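# Place a blue sponge flat on the shelf's top tier

## Task

Put one blue sponge lying flat on the upper level of the shelf, without shifting the shelf and while keeping the sponges already on it flat and separated from one another; at the end, neither gripper may be in contact with any sponge.

## Robot and tools

ROBOT. Two arms, left_arm and right_arm, each with a two-finger parallel gripper and a wrist camera. Calibrated bases in the scene frame: left_arm at (+0.028, +0.365, +0.044) m, right_arm at (+0.028, -0.352, +0.027) m, both turned only slightly about z. The fingers point along the gripper's +z axis and separate along its y axis. end_effector_position marks the spot between the finger pads, roughly 1 cm short of the tips.

FRAMES. Scene frame: origin at table-top height halfway between the nominal bases, +x away from the robot over the table, +z up, left_arm on the +y side (arm names do not match image sides). Fixed cameras and the table use the scene frame. Each arm's reported hand pose, velocities, targets and wrist camera pose use that arm's own base frame. Offsets you send are along the arm's base axes, and rotations pivot about the Hand target position.

ROW FORMAT (shared by execute_actions and move). One row is 14 numbers, each in [-1, 1]: left_arm dx, dy, dz, rx, ry, rz, opening, then right_arm dx, dy, dz, rx, ry, rz, opening. Always send all 14 even if one arm stays still. The six pose numbers are an offset (not a place) from that arm's Hand target at the start of the action or move; 1.0 equals 0.6 m for dx/dy/dz and 180 degrees for the rotation vector rx/ry/rz. Translations longer than 1.0 in total get shortened. Opening is absolute, not an offset: +1 fully open (0.094 m), -1 shut. A 0 there is a real command (half open), so to keep a gripper as is, repeat its current value (see Tool commands in the result). Sending zeros for all six pose numbers re-commands the Hand target, which also nudges a gripper that rested short of it.

execute_actions(actions, cameras). actions is a list of actions; each action is a table of up to 15 rows, one row per 1/30 s step; a short table repeats its last row until 15 steps pass. Every row in an action is measured from the same start pose, but the next action starts from the new Hand target, so repeating an offset keeps moving. An empty list just reports state and images. cameras picks image sources: omitted, null or ["all"] gives all, [] none; an unknown name invalidates the call.

move(target, speed, blend, opening_speed, blocking, cameras). target is one row or a list of up to 15 rows, every row an offset from the same starting Hand targets. Straight-line paths, shortest turn; all arms finish together, minimum 0.5 s, maximum 10 s. speed: m/s per arm path, 0.002 to 2.9 (default 0.25), rotation up to twice that in rad/s; one value or one per target. blend: corner rounding radius in m for lists. opening_speed: rate on the -1..+1 scale per second, at least 0.2; use a low value on soft things like sponges. blocking=false returns after about 0.5 s while motion continues. Paths ignore obstacles and the other arm. The result adds a move: line giving the ending (done, off_target, moving, held, fault) and limits (paced = pose clipped, held = steps withheld). done means at rest within 10 mm and 2 degrees; neither done nor off_target tells you about contact.

wait(seconds 0 to 10): time passes with commands held. stop(): brakes a running move. zoom_image(camera, region=[x0, y0, x1, y1] pixels from top-left, at most 504x504) on cam_head_left, cam_head_right, cam_left_wrist or cam_right_wrist, from its latest image. read_manual(section="licences") gives licence text only. finished_scene(scene 1 to 3) ends the scene irreversibly; call it only once the sponge is flat on the top tier and both grippers are clear.

RESULTS. Hand target is your last commanded pose after clipping; next offsets count from it. The gripper often stops a centimetre or so off it through friction and weight, which alone does not mean contact; waiting won't close the gap, a new command will, or send the missing distance. Orientation commands are clipped to within 40 degrees of the current measured orientation each step. grip_measured shows finger opening on the command scale (reads a bit wide when empty; follows the command right up to force limit, so it shows no touch). Joint torques include gravity, have offsets and noise, and the first three wrap at ±28 N m. Joint velocities may read within noise; small temperature changes may be omitted. Action results list end_effector_position at some steps.

CAMERAS: cam_head_left, cam_head_right, cam_left_wrist, cam_right_wrist, all 896x504.

AVOID. Dropping or releasing moving objects, fast impacts, pressing far past contact (harder push), knocking the shelf or other sponges, anything leaving the table. Keep the arms apart: no gripper grasping or hitting the other arm. Don't route a gripper near its own base (shoulder posture may flip). To stop a push, command back past the gripper. Motor heat from holding loads, outstretched arms or unreachable targets: MOTOR HOT at 75 °C, forced fold at 90 °C, limp arm at 100 °C.

Each tool is called after ">>>" by a JSON object that holds its "op" and its "data", one argument or row to a line.

## Session

>>> {"op": "execute_actions", "data": {
  "actions": []
}}

Scene clock: 0.00 s.
left_arm: end_effector_position=(+0.3102, -0.1452, +0.3743) grip_measured=+1.000 end_effector_quat_wxyz=(+0.489, +0.133, +0.768, -0.392) | right_arm: end_effector_position=(+0.3785, +0.1166, +0.4235) grip_measured=+1.000 end_effector_quat_wxyz=(+0.661, -0.108, +0.741, -0.040)
Joint positions: left_arm=[-0.08 1.058 1.159 -0.397 0.745 -0.301 0.094] | right_arm=[0.462 1.188 1.318 -0.262 0.375 -0.157 0.094]
Joint velocities: within noise
Joint torques (N m): no reading
Motor temperatures (°C): left_arm=[26 28 31 25 24 27 28] | right_arm=[28 32 27 27 27 28 28]
Heat: left arm: 31 °C; right arm: 32 °C.
Hand target: left_arm +0.3047, -0.1459, +0.3923; +0.510, +0.148, +0.752, -0.391 | right_arm +0.3731, +0.1127, +0.4403; +0.677, -0.096, +0.729, -0.035
Tool commands: left_gripper/opening=+1.0 right_gripper/opening=+1.0

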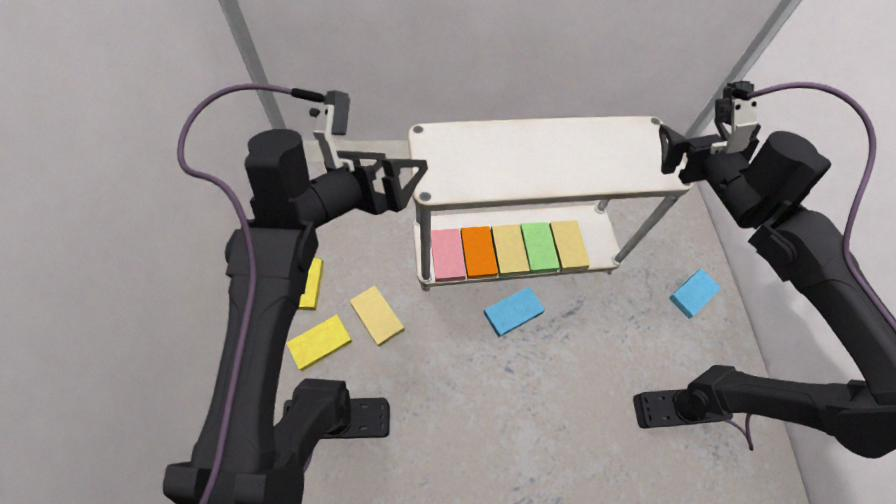

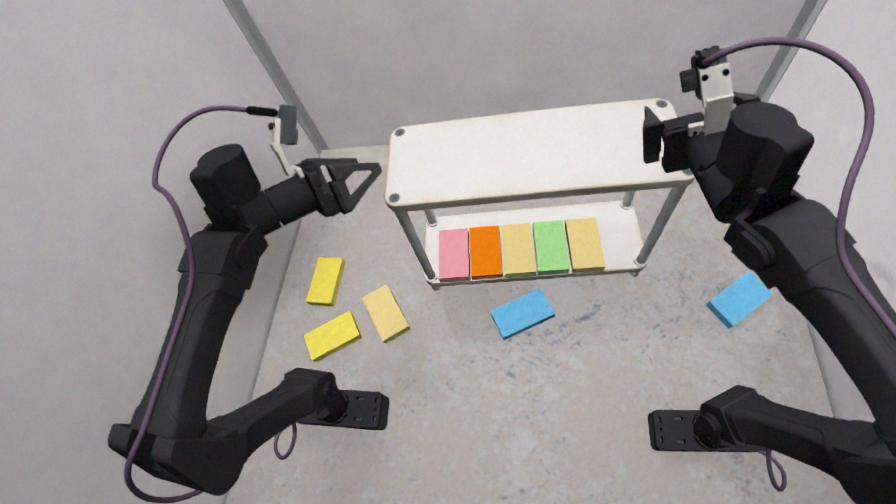

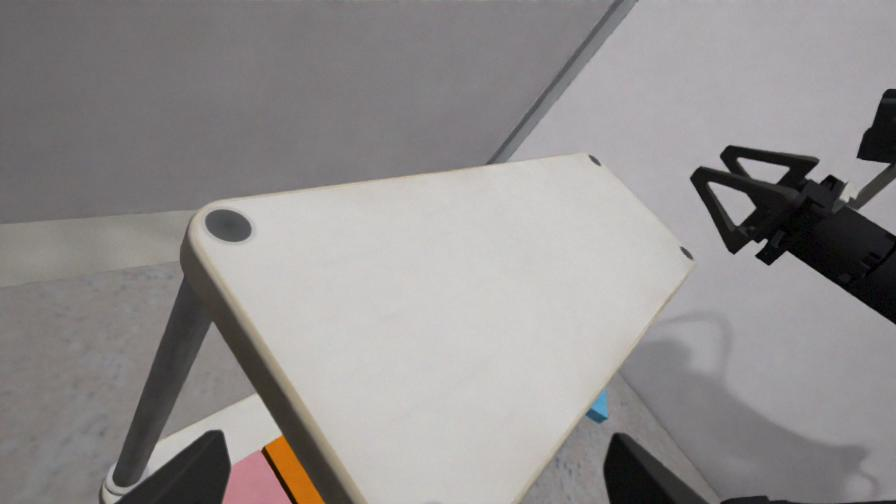

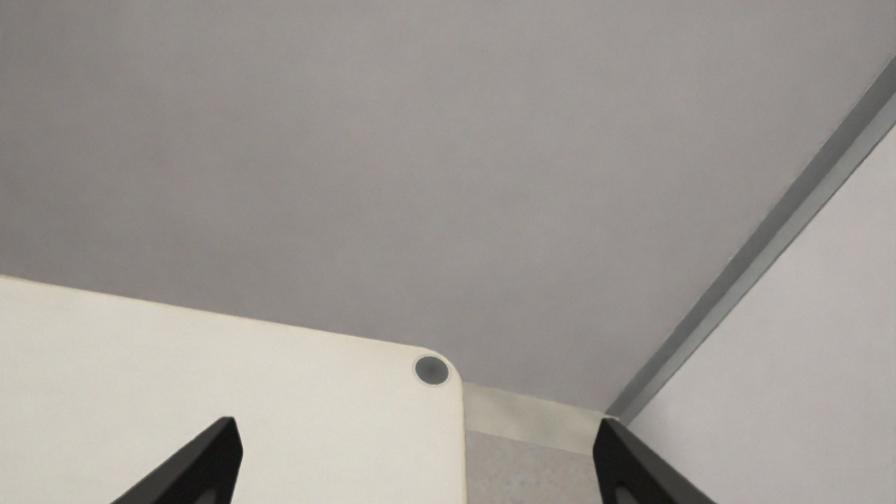

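>>> {"op": "zoom_image", "data": {
  "camera": "cam_head_left",
  "region": [390, 90, 730, 360]
}}

>>> {"op": "zoom_image", "data": {
  "camera": "cam_head_right",
  "region": [370, 80, 790, 360]
}}

Scaled by 1.482 (camera's finer frame: 1280x720).

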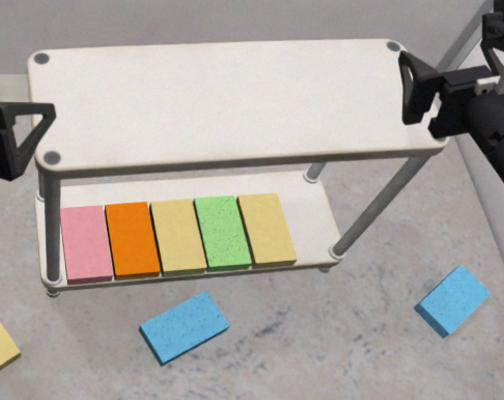

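Scaled by 1.200 (camera's finer frame: 1280x720).

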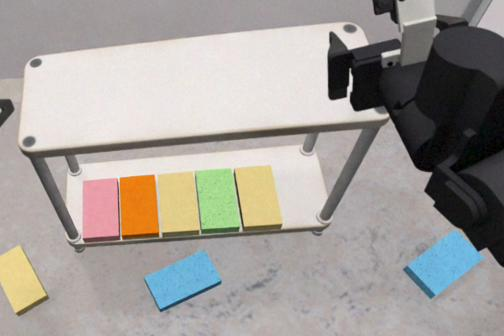

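>>> {"op": "zoom_image", "data": {
  "camera": "cam_head_left",
  "region": [270, 350, 470, 470]
}}

>>> {"op": "zoom_image", "data": {
  "camera": "cam_head_left",
  "region": [580, 340, 780, 460]
}}

Scaled by 2.520 (camera's finer frame: 1280x720).

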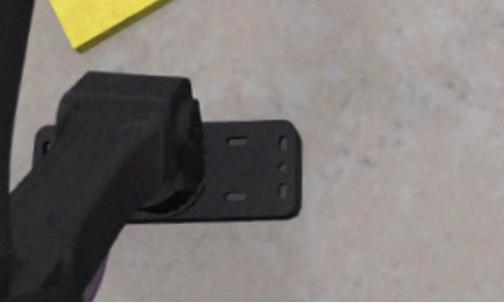

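Scaled by 2.520 (camera's finer frame: 1280x720).

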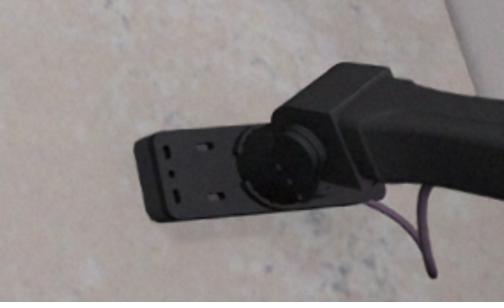

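>>> {"op": "zoom_image", "data": {
  "camera": "cam_head_right",
  "region": [270, 340, 470, 460]
}}

>>> {"op": "zoom_image", "data": {
  "camera": "cam_head_right",
  "region": [600, 350, 800, 470]
}}

>>> {"op": "zoom_image", "data": {
  "camera": "cam_head_left",
  "region": [640, 240, 760, 340]
}}

>>> {"op": "zoom_image", "data": {
  "camera": "cam_head_right",
  "region": [690, 250, 810, 350]
}}

Scaled by 2.520 (camera's finer frame: 1280x720).

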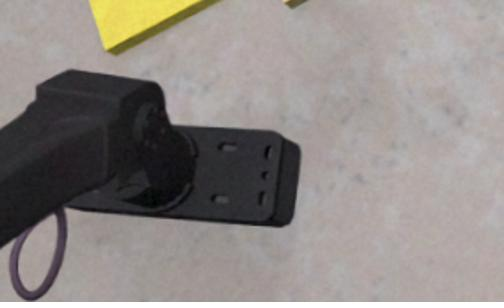

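Scaled by 2.520 (camera's finer frame: 1280x720).

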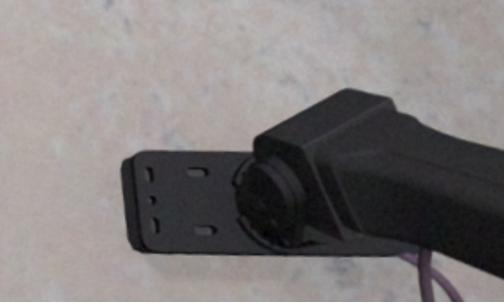

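Scaled by 4.200 (camera's finer frame: 1280x720).

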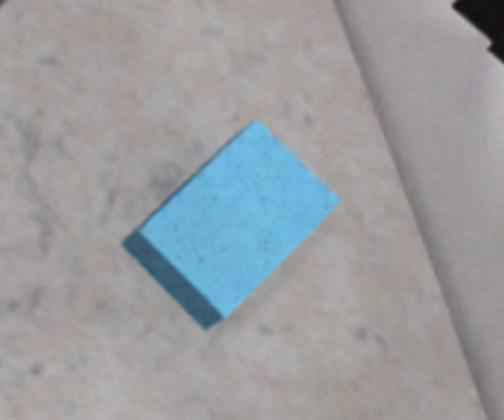

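Scaled by 4.200 (camera's finer frame: 1280x720).

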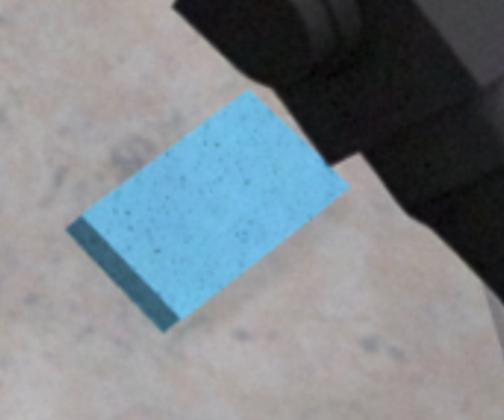

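>>> {"op": "zoom_image", "data": {
  "camera": "cam_head_left",
  "region": [460, 250, 580, 350]
}}

>>> {"op": "zoom_image", "data": {
  "camera": "cam_head_right",
  "region": [470, 260, 590, 360]
}}

Scaled by 4.200 (camera's finer frame: 1280x720).

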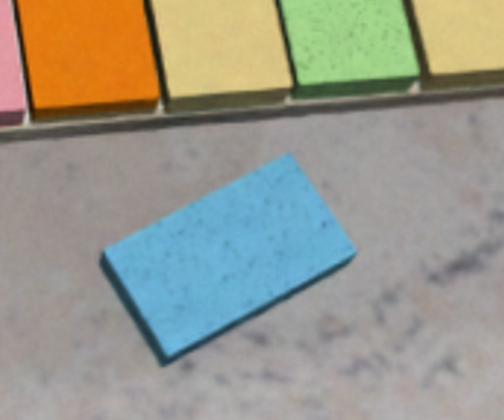

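Scaled by 4.200 (camera's finer frame: 1280x720).

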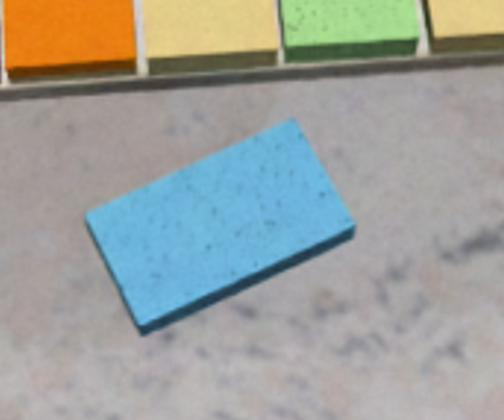

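>>> {"op": "move", "data": {
  "target": [
    [-0.0578, -0.0735, 0.0462, 0.07, 0, -0.042, 1, 0, 0, 0, 0, 0, 0, 1],
    [-0.1745, -0.1935, -0.0205, 0.163, 0, -0.098, 1, 0, 0, 0, 0, 0, 0, 1],
    [-0.1745, -0.3235, -0.2538, 0.2331, 0, -0.1406, 1, 0, 0, 0, 0, 0, 0, 1],
    [-0.1162, -0.3902, -0.4538, 0.2331, 0, -0.1406, 1, 0, 0, 0, 0, 0, 0, 1]
  ],
  "speed": 0.2,
  "blend": 0.03
}}

Scene clock: 25.27 s.
left_arm: end_effector_position=(+0.2262, -0.3759, +0.1125) grip_measured=+1.000 end_effector_quat_wxyz=(+0.304, +0.482, +0.800, -0.188) | right_arm: end_effector_position=(+0.3785, +0.1166, +0.4235) grip_measured=+1.000 end_effector_quat_wxyz=(+0.661, -0.108, +0.741, -0.040)
Joint positions: left_arm=[-1.007 1.63 1.048 -0.26 0.06 0.055 0.094] | right_arm=[0.462 1.188 1.318 -0.262 0.375 -0.157 0.094]
Joint torques (N m): left_arm=[0.62 -5.79 4.74 1.85 0.04 0.05] | right_arm=[-0.09 -4.51 6.75 2.2 -0.01 0.01]
Motor temperatures (°C): left_arm=[26 28 34 29 24 27 28] | right_arm=[28 33 28 34 27 28 28]
Heat: left arm: 34 °C; right arm: 34 °C.
Hand target: left_arm +0.2349, -0.3800, +0.1200; +0.328, +0.477, +0.791, -0.198 | right_arm +0.3731, +0.1127, +0.4403; +0.677, -0.096, +0.729, -0.035
Off the commanded pose: left_arm 0.012 m, 3 deg | right_arm 0.018 m, 3 deg.
move: off_target (left_arm, right_arm)

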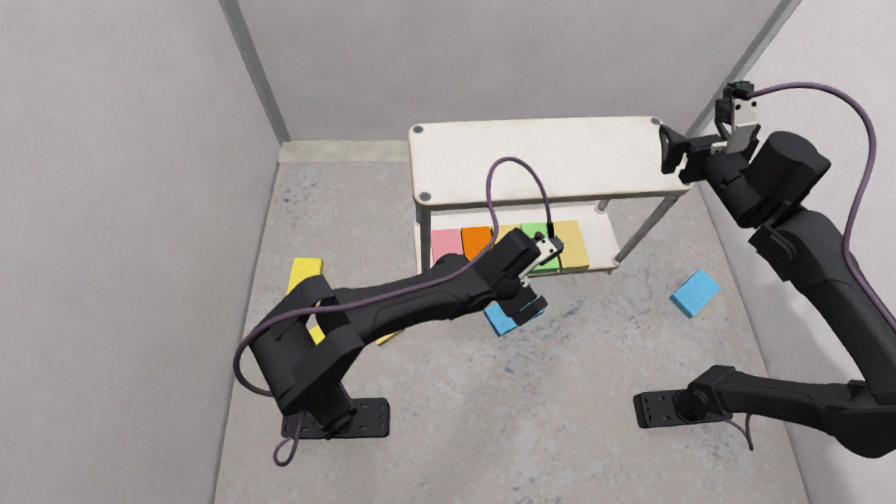

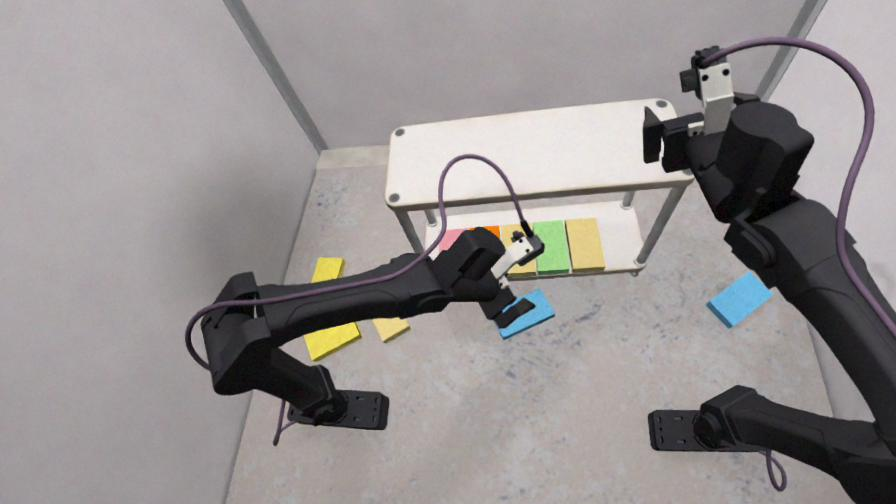

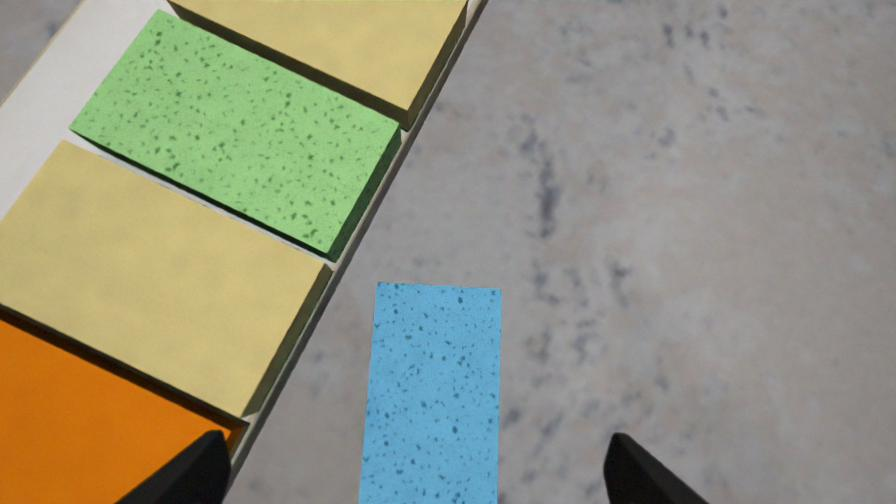

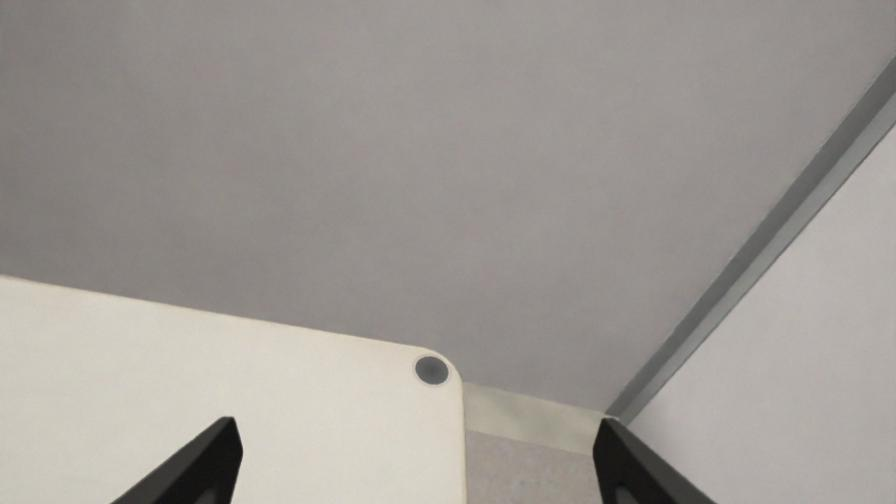

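>>> {"op": "move", "data": {
  "target": [-0.005, -0.0033, -0.1167, 0, 0, 0, 1, 0, 0, 0, 0, 0, 0, 1],
  "speed": 0.1,
  "cameras": ["cam_head_left", "cam_head_right", "cam_left_wrist"]
}}

Scene clock: 28.07 s.
left_arm: end_effector_position=(+0.2266, -0.3766, +0.0439) grip_measured=+1.000 end_effector_quat_wxyz=(+0.306, +0.482, +0.799, -0.189) | right_arm: end_effector_position=(+0.3785, +0.1166, +0.4235) grip_measured=+1.000 end_effector_quat_wxyz=(+0.661, -0.108, +0.741, -0.040)
Joint positions: left_arm=[-1.007 1.762 0.887 0.038 0.06 0.055 0.094] | right_arm=[0.462 1.188 1.318 -0.262 0.375 -0.157 0.094]
Joint torques (N m): left_arm=[-0.24 -5.91 4.04 1.87 -0.05 -0.07] | right_arm=[-0.09 -4.51 6.75 2.2 -0.01 0.01]
Heat: left arm: 34 °C; right arm: 35 °C.
Hand target: left_arm +0.2319, -0.3820, +0.0500; +0.328, +0.477, +0.791, -0.198 | right_arm +0.3731, +0.1127, +0.4403; +0.677, -0.096, +0.729, -0.035
Off the commanded pose: left_arm 0.010 m, 3 deg | right_arm 0.018 m, 3 deg.
move: off_target (left_arm, right_arm)

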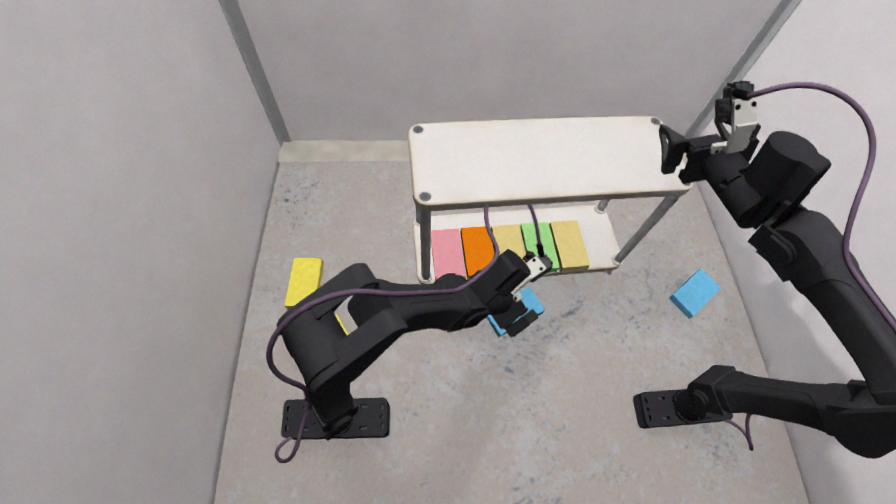

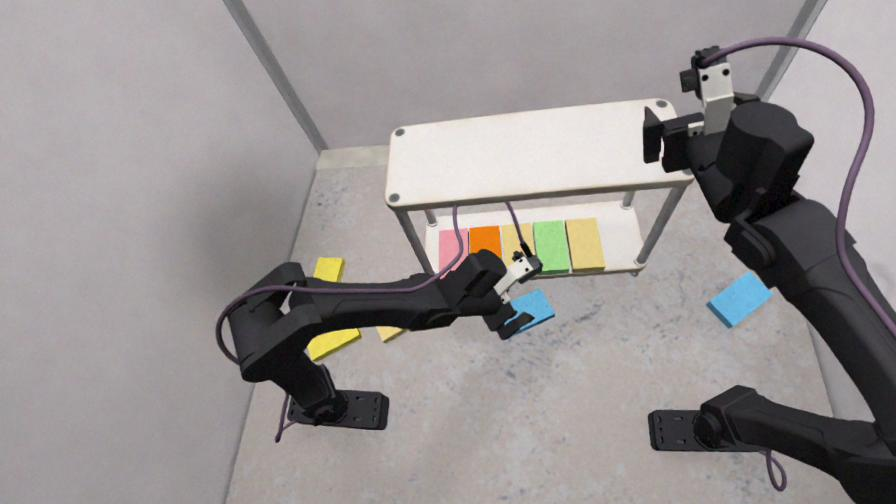

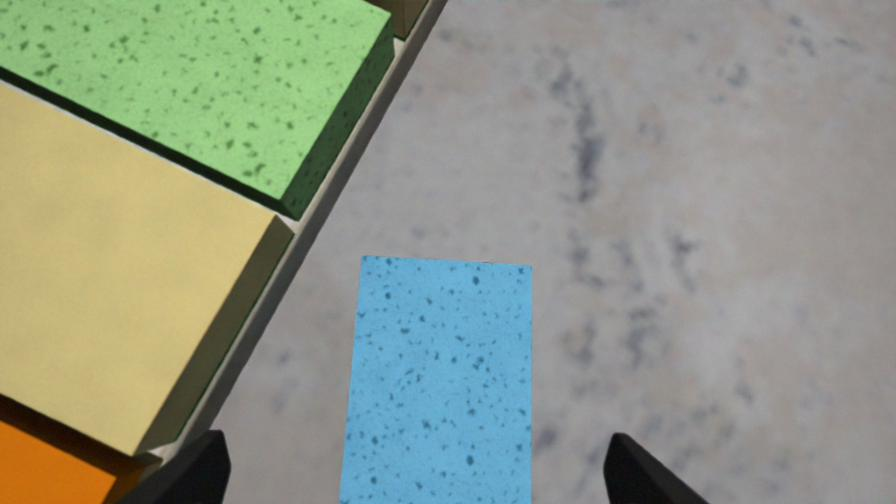

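>>> {"op": "zoom_image", "data": {
  "camera": "cam_left_wrist",
  "region": [320, 220, 440, 300]
}}

>>> {"op": "zoom_image", "data": {
  "camera": "cam_left_wrist",
  "region": [460, 220, 580, 300]
}}

>>> {"op": "zoom_image", "data": {
  "camera": "cam_left_wrist",
  "region": [300, 404, 600, 504]
}}

>>> {"op": "zoom_image", "data": {
  "camera": "cam_head_right",
  "region": [460, 230, 580, 350]
}}

Scaled by 4.200 (camera's finer frame: 1280x720).

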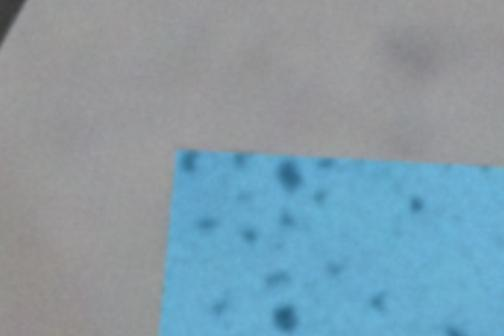

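Scaled by 4.200 (camera's finer frame: 1280x720).

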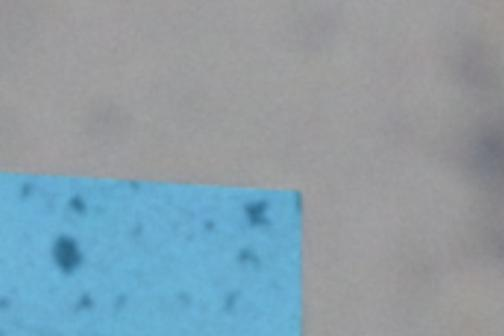

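Scaled by 1.680 (camera's finer frame: 1280x720).

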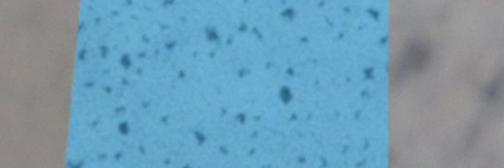

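Scaled by 4.200 (camera's finer frame: 1280x720).

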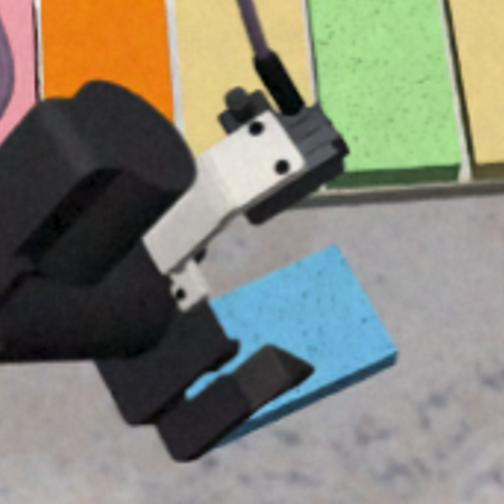

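>>> {"op": "move", "data": {
  "target": [0, 0, -0.055, 0, 0, 0, 1, 0, 0, 0, 0, 0, 0, 1],
  "speed": 0.08,
  "cameras": ["cam_head_left", "cam_head_right", "cam_left_wrist"]
}}

Scene clock: 32.00 s.
left_arm: end_effector_position=(+0.2266, -0.3766, +0.0106) grip_measured=+1.000 end_effector_quat_wxyz=(+0.306, +0.482, +0.799, -0.189) | right_arm: end_effector_position=(+0.3785, +0.1166, +0.4235) grip_measured=+1.000 end_effector_quat_wxyz=(+0.661, -0.108, +0.741, -0.040)
Joint positions: left_arm=[-1.007 1.854 0.835 0.182 0.06 0.055 0.094] | right_arm=[0.462 1.188 1.318 -0.262 0.375 -0.157 0.094]
Joint torques (N m): left_arm=[-0.25 -6.17 3.67 1.86 -0.04 -0.05] | right_arm=[-0.09 -4.49 6.74 2.2 -0.01 0.01]
Heat: left arm: 33 °C; right arm: 35 °C.
Hand target: left_arm +0.2319, -0.3820, +0.0170; +0.328, +0.477, +0.791, -0.198 | right_arm +0.3731, +0.1127, +0.4403; +0.677, -0.096, +0.729, -0.035
Off the commanded pose: left_arm 0.010 m, 3 deg | right_arm 0.018 m, 3 deg.
move: off_target (left_arm, right_arm)

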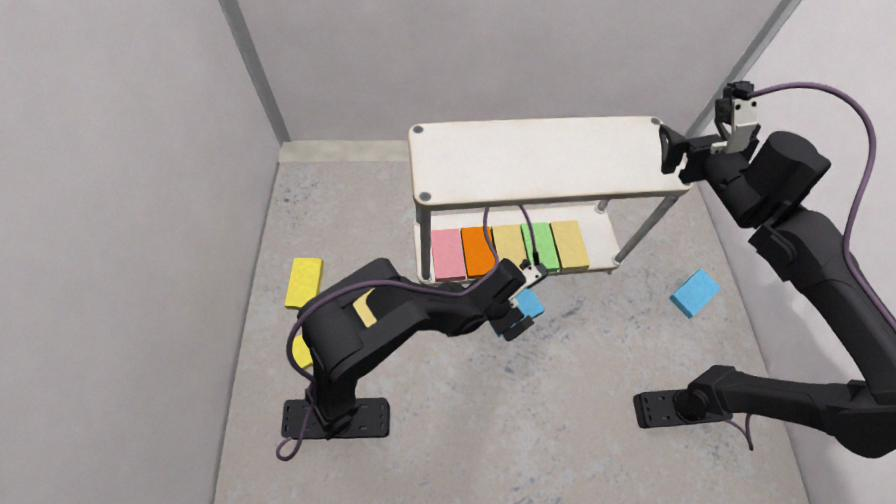

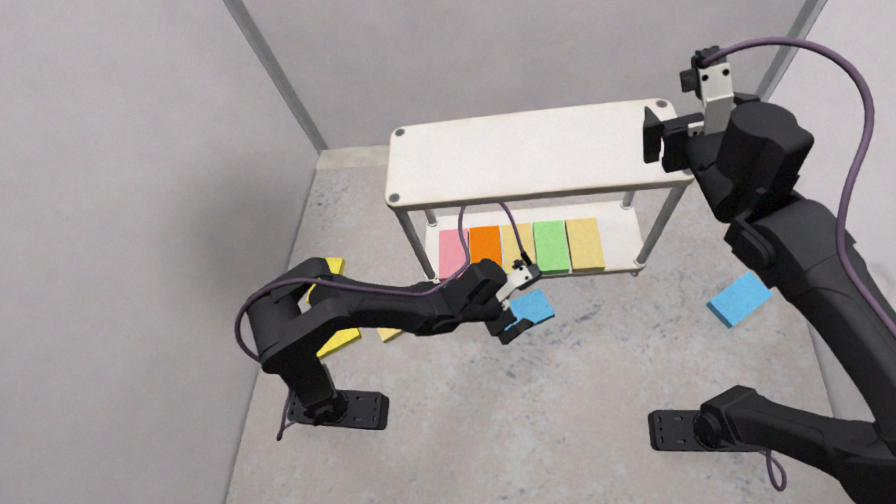

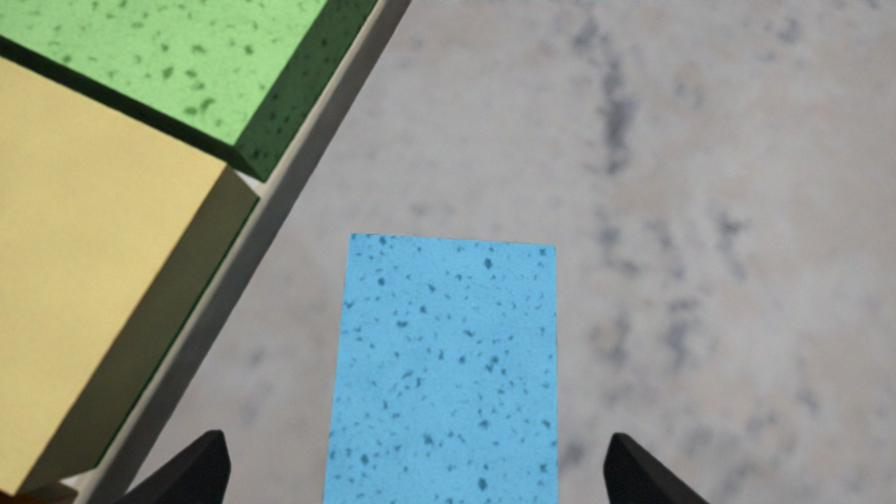

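>>> {"op": "move", "data": {
  "target": [-0.0038, -0.002, -0.0592, 0, 0, 0, 1, 0, 0, 0, 0, 0, 0, 1],
  "speed": 0.05,
  "cameras": ["cam_head_left", "cam_head_right", "cam_left_wrist"]
}}

Scene clock: 35.30 s.
left_arm: end_effector_position=(+0.2277, -0.3768, -0.0240) grip_measured=+1.000 end_effector_quat_wxyz=(+0.308, +0.481, +0.799, -0.188) | right_arm: end_effector_position=(+0.3785, +0.1166, +0.4235) grip_measured=+1.000 end_effector_quat_wxyz=(+0.661, -0.108, +0.741, -0.040)
Joint positions: left_arm=[-1.007 1.969 0.8 0.335 0.056 0.055 0.094] | right_arm=[0.462 1.188 1.318 -0.262 0.375 -0.157 0.094]
Joint torques (N m): left_arm=[-0.35 -6.34 3.17 1.86 -0.07 -0.07] | right_arm=[-0.09 -4.49 6.75 2.2 -0.01 0.01]
Heat: left arm: 33 °C; right arm: 36 °C.
Hand target: left_arm +0.2297, -0.3832, -0.0185; +0.328, +0.477, +0.791, -0.198 | right_arm +0.3731, +0.1127, +0.4403; +0.677, -0.096, +0.729, -0.035
Off the commanded pose: left_arm 0.009 m, 3 deg | right_arm 0.018 m, 3 deg.
move: off_target (left_arm, right_arm)

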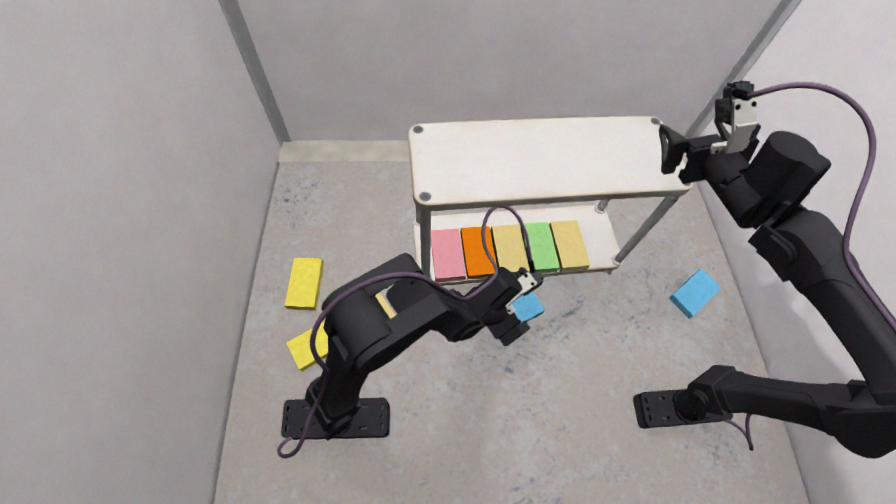

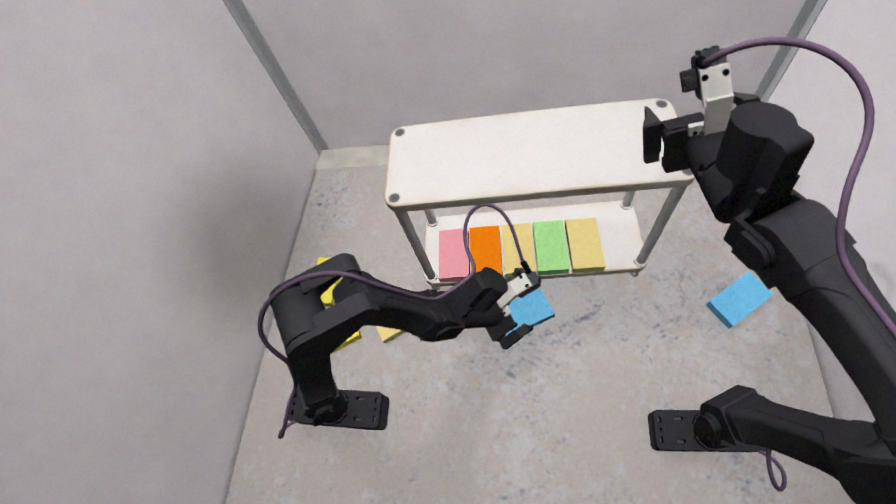

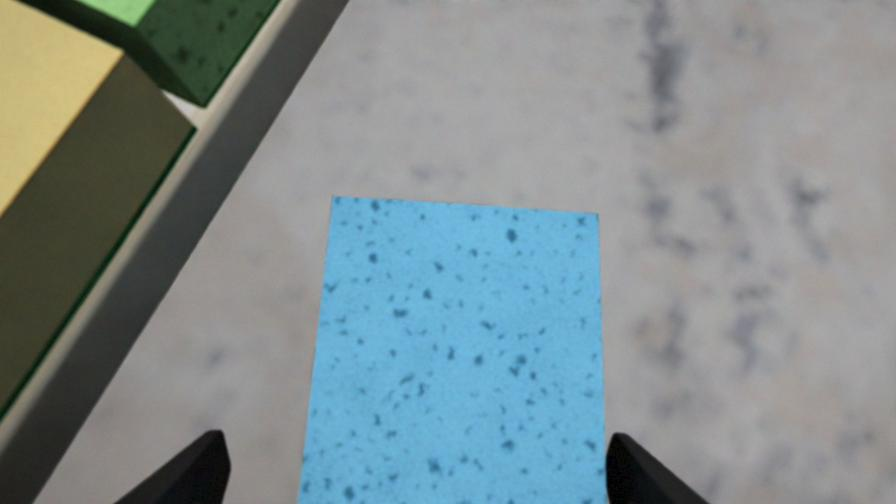

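>>> {"op": "zoom_image", "data": {
  "camera": "cam_head_right",
  "region": [470, 250, 570, 350]
}}

>>> {"op": "zoom_image", "data": {
  "camera": "cam_head_left",
  "region": [470, 250, 570, 350]
}}

>>> {"op": "zoom_image", "data": {
  "camera": "cam_left_wrist",
  "region": [560, 404, 660, 504]
}}

Scaled by 5.040 (camera's finer frame: 1280x720).

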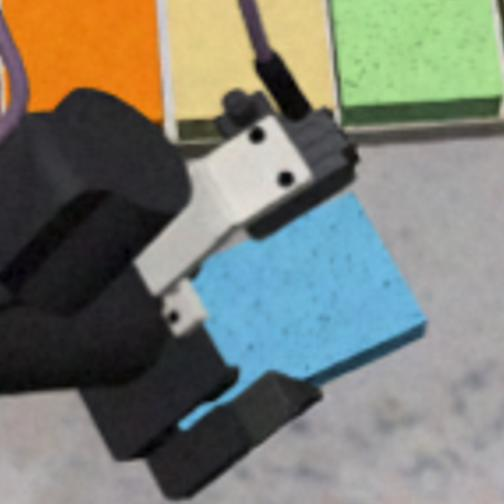

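Scaled by 5.040 (camera's finer frame: 1280x720).

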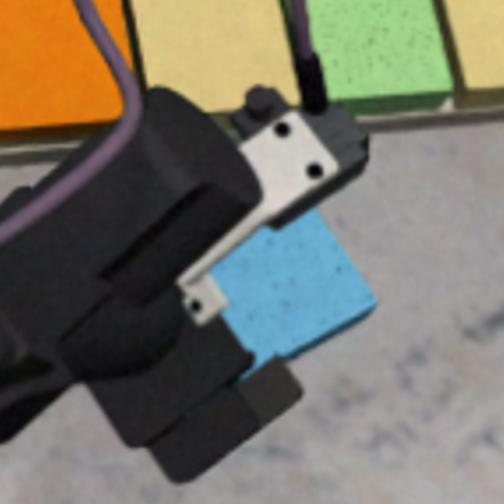

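Scaled by 5.040 (camera's finer frame: 1280x720).

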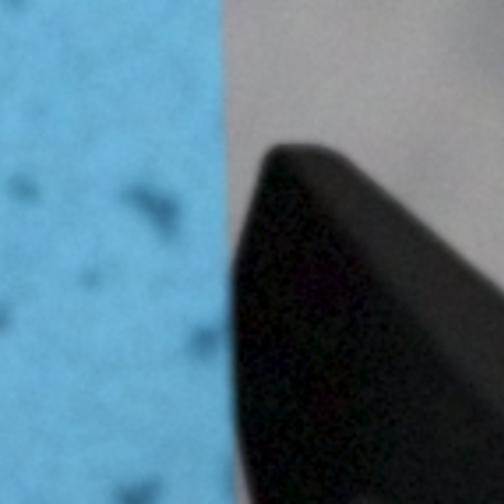

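>>> {"op": "move", "data": {
  "target": [-0.0118, -0.0062, 0, 0, 0, 0, 1, 0, 0, 0, 0, 0, 0, 1],
  "speed": 0.05,
  "cameras": ["cam_left_wrist"]
}}

Scene clock: 37.43 s.
left_arm: end_effector_position=(+0.2229, -0.3800, -0.0239) grip_measured=+1.000 end_effector_quat_wxyz=(+0.309, +0.482, +0.798, -0.186) | right_arm: end_effector_position=(+0.3785, +0.1166, +0.4235) grip_measured=+1.000 end_effector_quat_wxyz=(+0.661, -0.108, +0.741, -0.040)
Joint positions: left_arm=[-1.027 1.969 0.8 0.337 0.039 0.044 0.094] | right_arm=[0.462 1.188 1.318 -0.262 0.375 -0.157 0.094]
Joint torques (N m): left_arm=[-0.35 -6.45 2.89 1.86 -0.09 -0.09] | right_arm=[-0.1 -4.51 6.74 2.2 -0.01 0.01]
Heat: left arm: 33 °C; right arm: 36 °C.
Hand target: left_arm +0.2226, -0.3869, -0.0185; +0.328, +0.477, +0.791, -0.198 | right_arm +0.3731, +0.1127, +0.4403; +0.677, -0.096, +0.729, -0.035
Off the commanded pose: left_arm 0.009 m, 3 deg | right_arm 0.018 m, 3 deg.
move: off_target (left_arm, right_arm)

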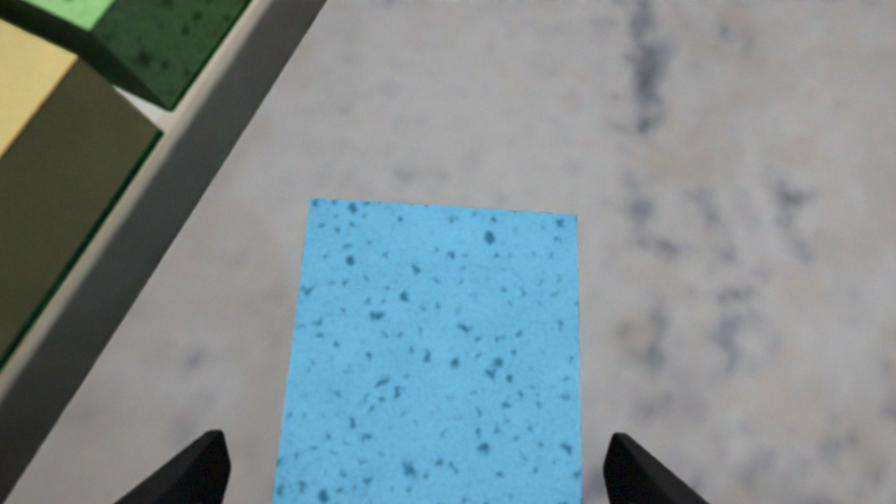

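>>> {"op": "move", "data": {
  "target": [0, 0, 0, 0, 0, 0, 0.32, 0, 0, 0, 0, 0, 0, 1],
  "speed": 0.05,
  "opening_speed": 0.4,
  "cameras": ["cam_left_wrist"]
}}

Scene clock: 40.10 s.
left_arm: end_effector_position=(+0.2233, -0.3807, -0.0231) grip_measured=+0.346 end_effector_quat_wxyz=(+0.311, +0.481, +0.798, -0.187) | right_arm: end_effector_position=(+0.3785, +0.1166, +0.4235) grip_measured=+1.000 end_effector_quat_wxyz=(+0.661, -0.108, +0.741, -0.040)
Joint positions: left_arm=[-1.027 1.969 0.8 0.341 0.039 0.044 0.063] | right_arm=[0.462 1.188 1.318 -0.262 0.375 -0.157 0.094]
Joint torques (N m): left_arm=[-0.36 -6.45 2.96 1.85 -0.07 -0.07] | right_arm=[-0.1 -4.49 6.74 2.2 -0.01 0.01]
Heat: left arm: 33 °C; right arm: 36 °C.
Hand target: left_arm +0.2226, -0.3869, -0.0185; +0.328, +0.477, +0.791, -0.198 | right_arm +0.3731, +0.1127, +0.4403; +0.677, -0.096, +0.729, -0.035
Off the commanded pose: left_arm 0.008 m, 2 deg | right_arm 0.018 m, 3 deg.
move: off_target (right_arm)

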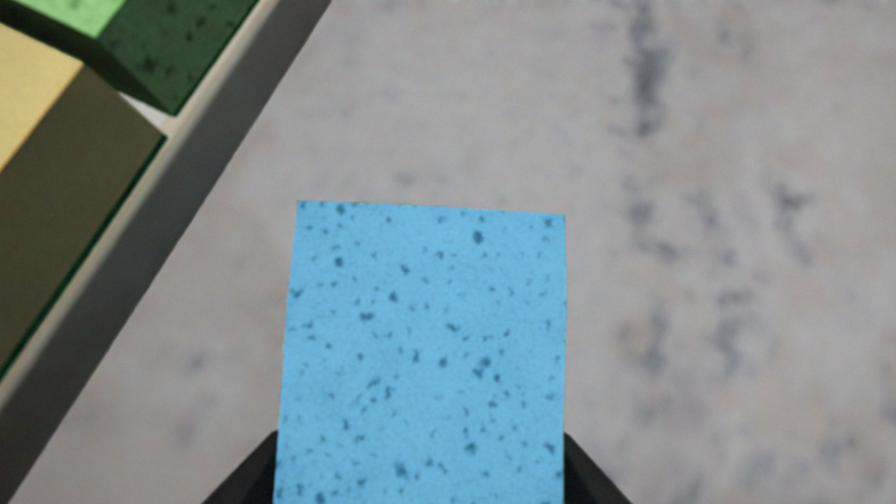

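>>> {"op": "move", "data": {
  "target": [
    [0, 0, 0, 0, 0, 0, 0.28, 0, 0, 0, 0, 0, 0, 1],
    [-0.0083, 0.015, 0.1058, 0, 0, 0, 0.28, 0, 0, 0, 0, 0, 0, 1]
  ],
  "speed": 0.08,
  "cameras": ["cam_head_left", "cam_head_right", "cam_left_wrist"]
}}

Scene clock: 45.37 s.
left_arm: end_effector_position=(+0.2182, -0.3723, +0.0264) grip_measured=+0.344 end_effector_quat_wxyz=(+0.317, +0.480, +0.795, -0.190) | right_arm: end_effector_position=(+0.3785, +0.1166, +0.4235) grip_measured=+1.000 end_effector_quat_wxyz=(+0.661, -0.108, +0.741, -0.040)
Joint positions: left_arm=[-1.027 1.779 0.8 0.165 0.039 0.044 0.063] | right_arm=[0.462 1.188 1.318 -0.262 0.375 -0.157 0.094]
Joint torques (N m): left_arm=[-0.34 -8.64 5.98 1.06 -0.08 -0.08] | right_arm=[-0.09 -4.49 6.75 2.2 -0.01 0.02]
Heat: left arm: 33 °C; right arm: 37 °C.
Hand target: left_arm +0.2176, -0.3779, +0.0450; +0.328, +0.477, +0.791, -0.198 | right_arm +0.3731, +0.1127, +0.4403; +0.677, -0.096, +0.729, -0.035
Off the commanded pose: left_arm 0.019 m, 2 deg | right_arm 0.018 m, 3 deg.
move: off_target (left_arm, right_arm)

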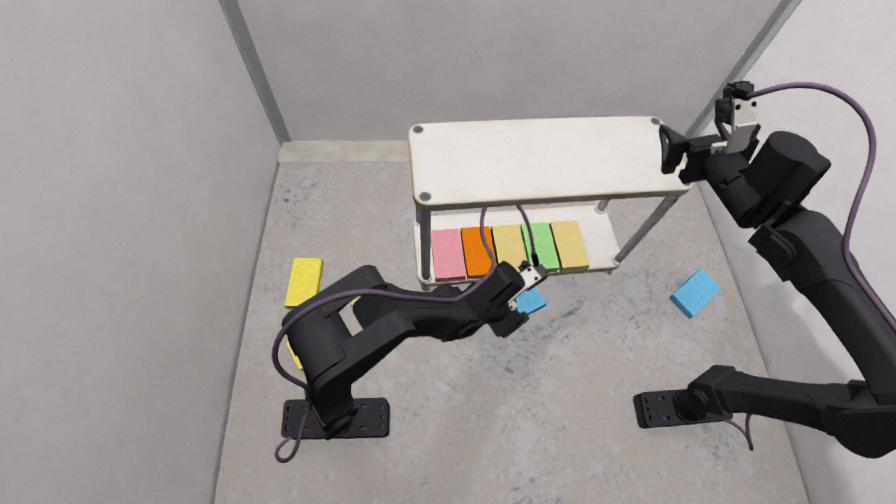

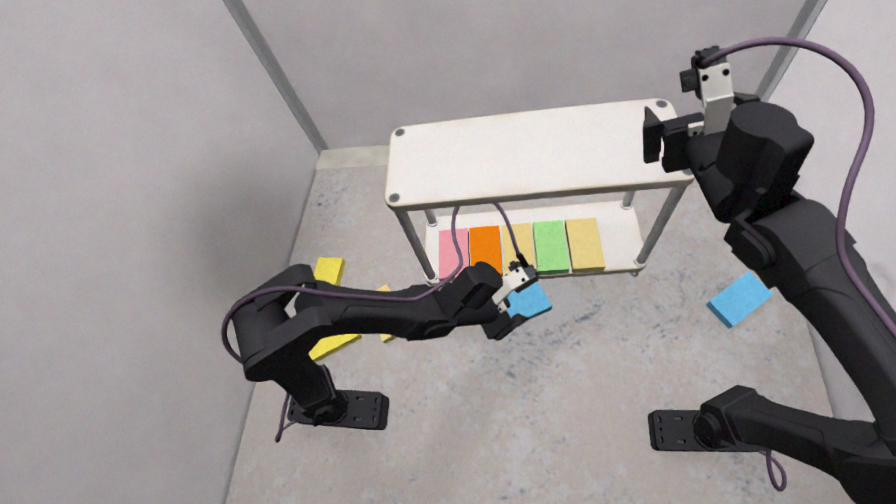

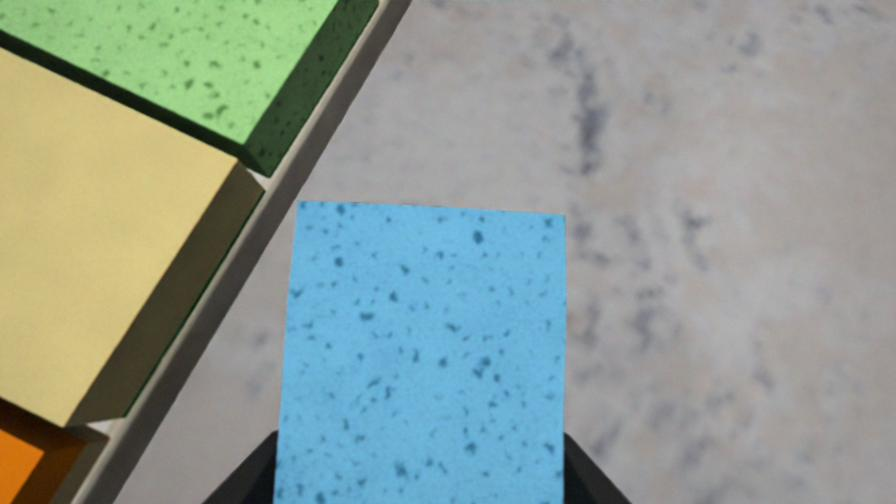

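>>> {"op": "move", "data": {
  "target": [
    [-0.0543, 0.1298, 0.3583, 0, 0, 0.06, 0.28, 0, 0, 0, 0, 0, 0, 1],
    [-0.0043, 0.2298, 0.5917, 0, 0, 0.12, 0.28, 0, 0, 0, 0, 0, 0, 1]
  ],
  "speed": 0.2,
  "blend": 0.03,
  "cameras": ["cam_head_left", "cam_head_right", "cam_left_wrist"]
}}

Scene clock: 48.77 s.
left_arm: end_effector_position=(+0.2174, -0.2478, +0.3874) grip_measured=+0.344 end_effector_quat_wxyz=(+0.348, +0.325, +0.869, -0.134) | right_arm: end_effector_position=(+0.3785, +0.1166, +0.4235) grip_measured=+1.000 end_effector_quat_wxyz=(+0.661, -0.108, +0.741, -0.040)
Joint positions: left_arm=[-0.929 1.457 2.049 -1.409 -0.139 -0.157 0.063] | right_arm=[0.462 1.188 1.318 -0.262 0.375 -0.157 0.094]
Joint torques (N m): left_arm=[0.4 -2.88 7.58 1.09 -0.18 -0.09] | right_arm=[-0.09 -4.49 6.75 2.2 -0.01 0.01]
Heat: left arm: 33 °C; right arm: 37 °C.
Hand target: left_arm +0.2150, -0.2400, +0.4000; +0.359, +0.320, +0.866, -0.133 | right_arm +0.3731, +0.1127, +0.4403; +0.677, -0.096, +0.729, -0.035
Off the commanded pose: left_arm 0.015 m, 1 deg | right_arm 0.018 m, 3 deg.
move: off_target (left_arm, right_arm)

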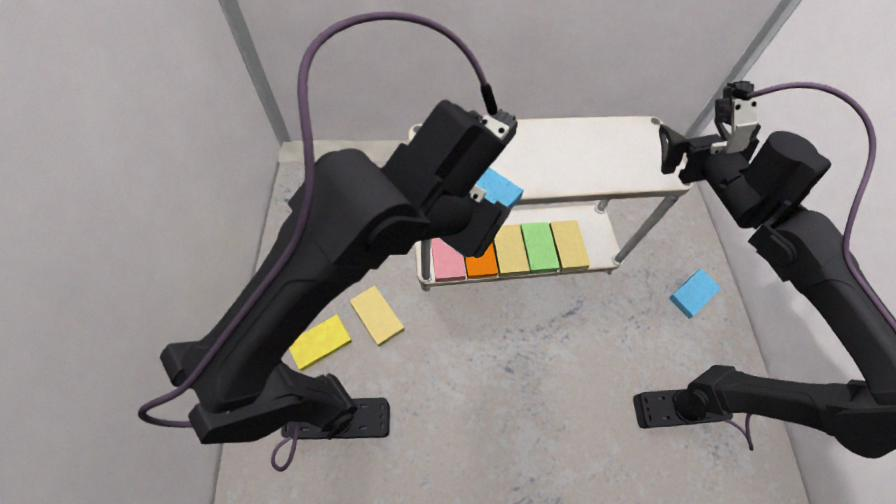

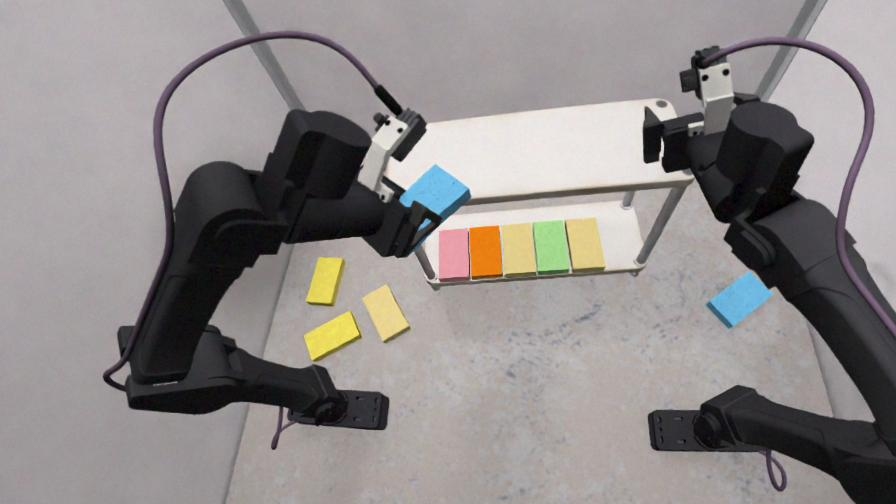

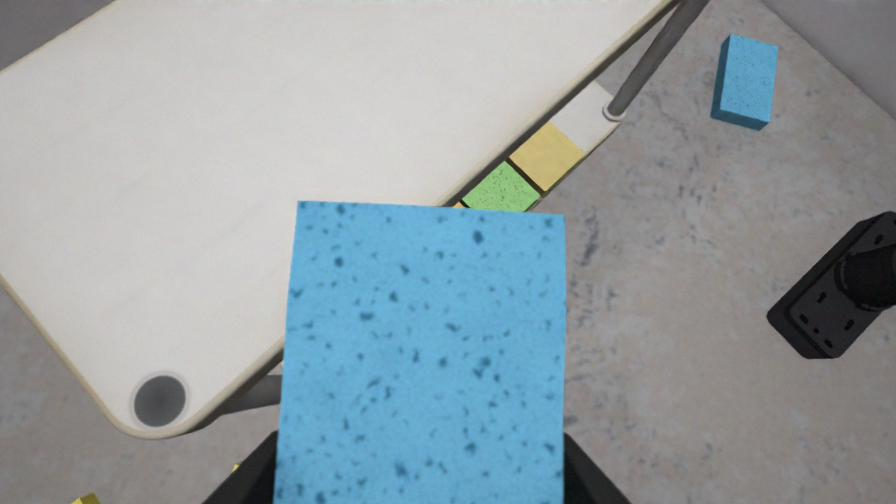

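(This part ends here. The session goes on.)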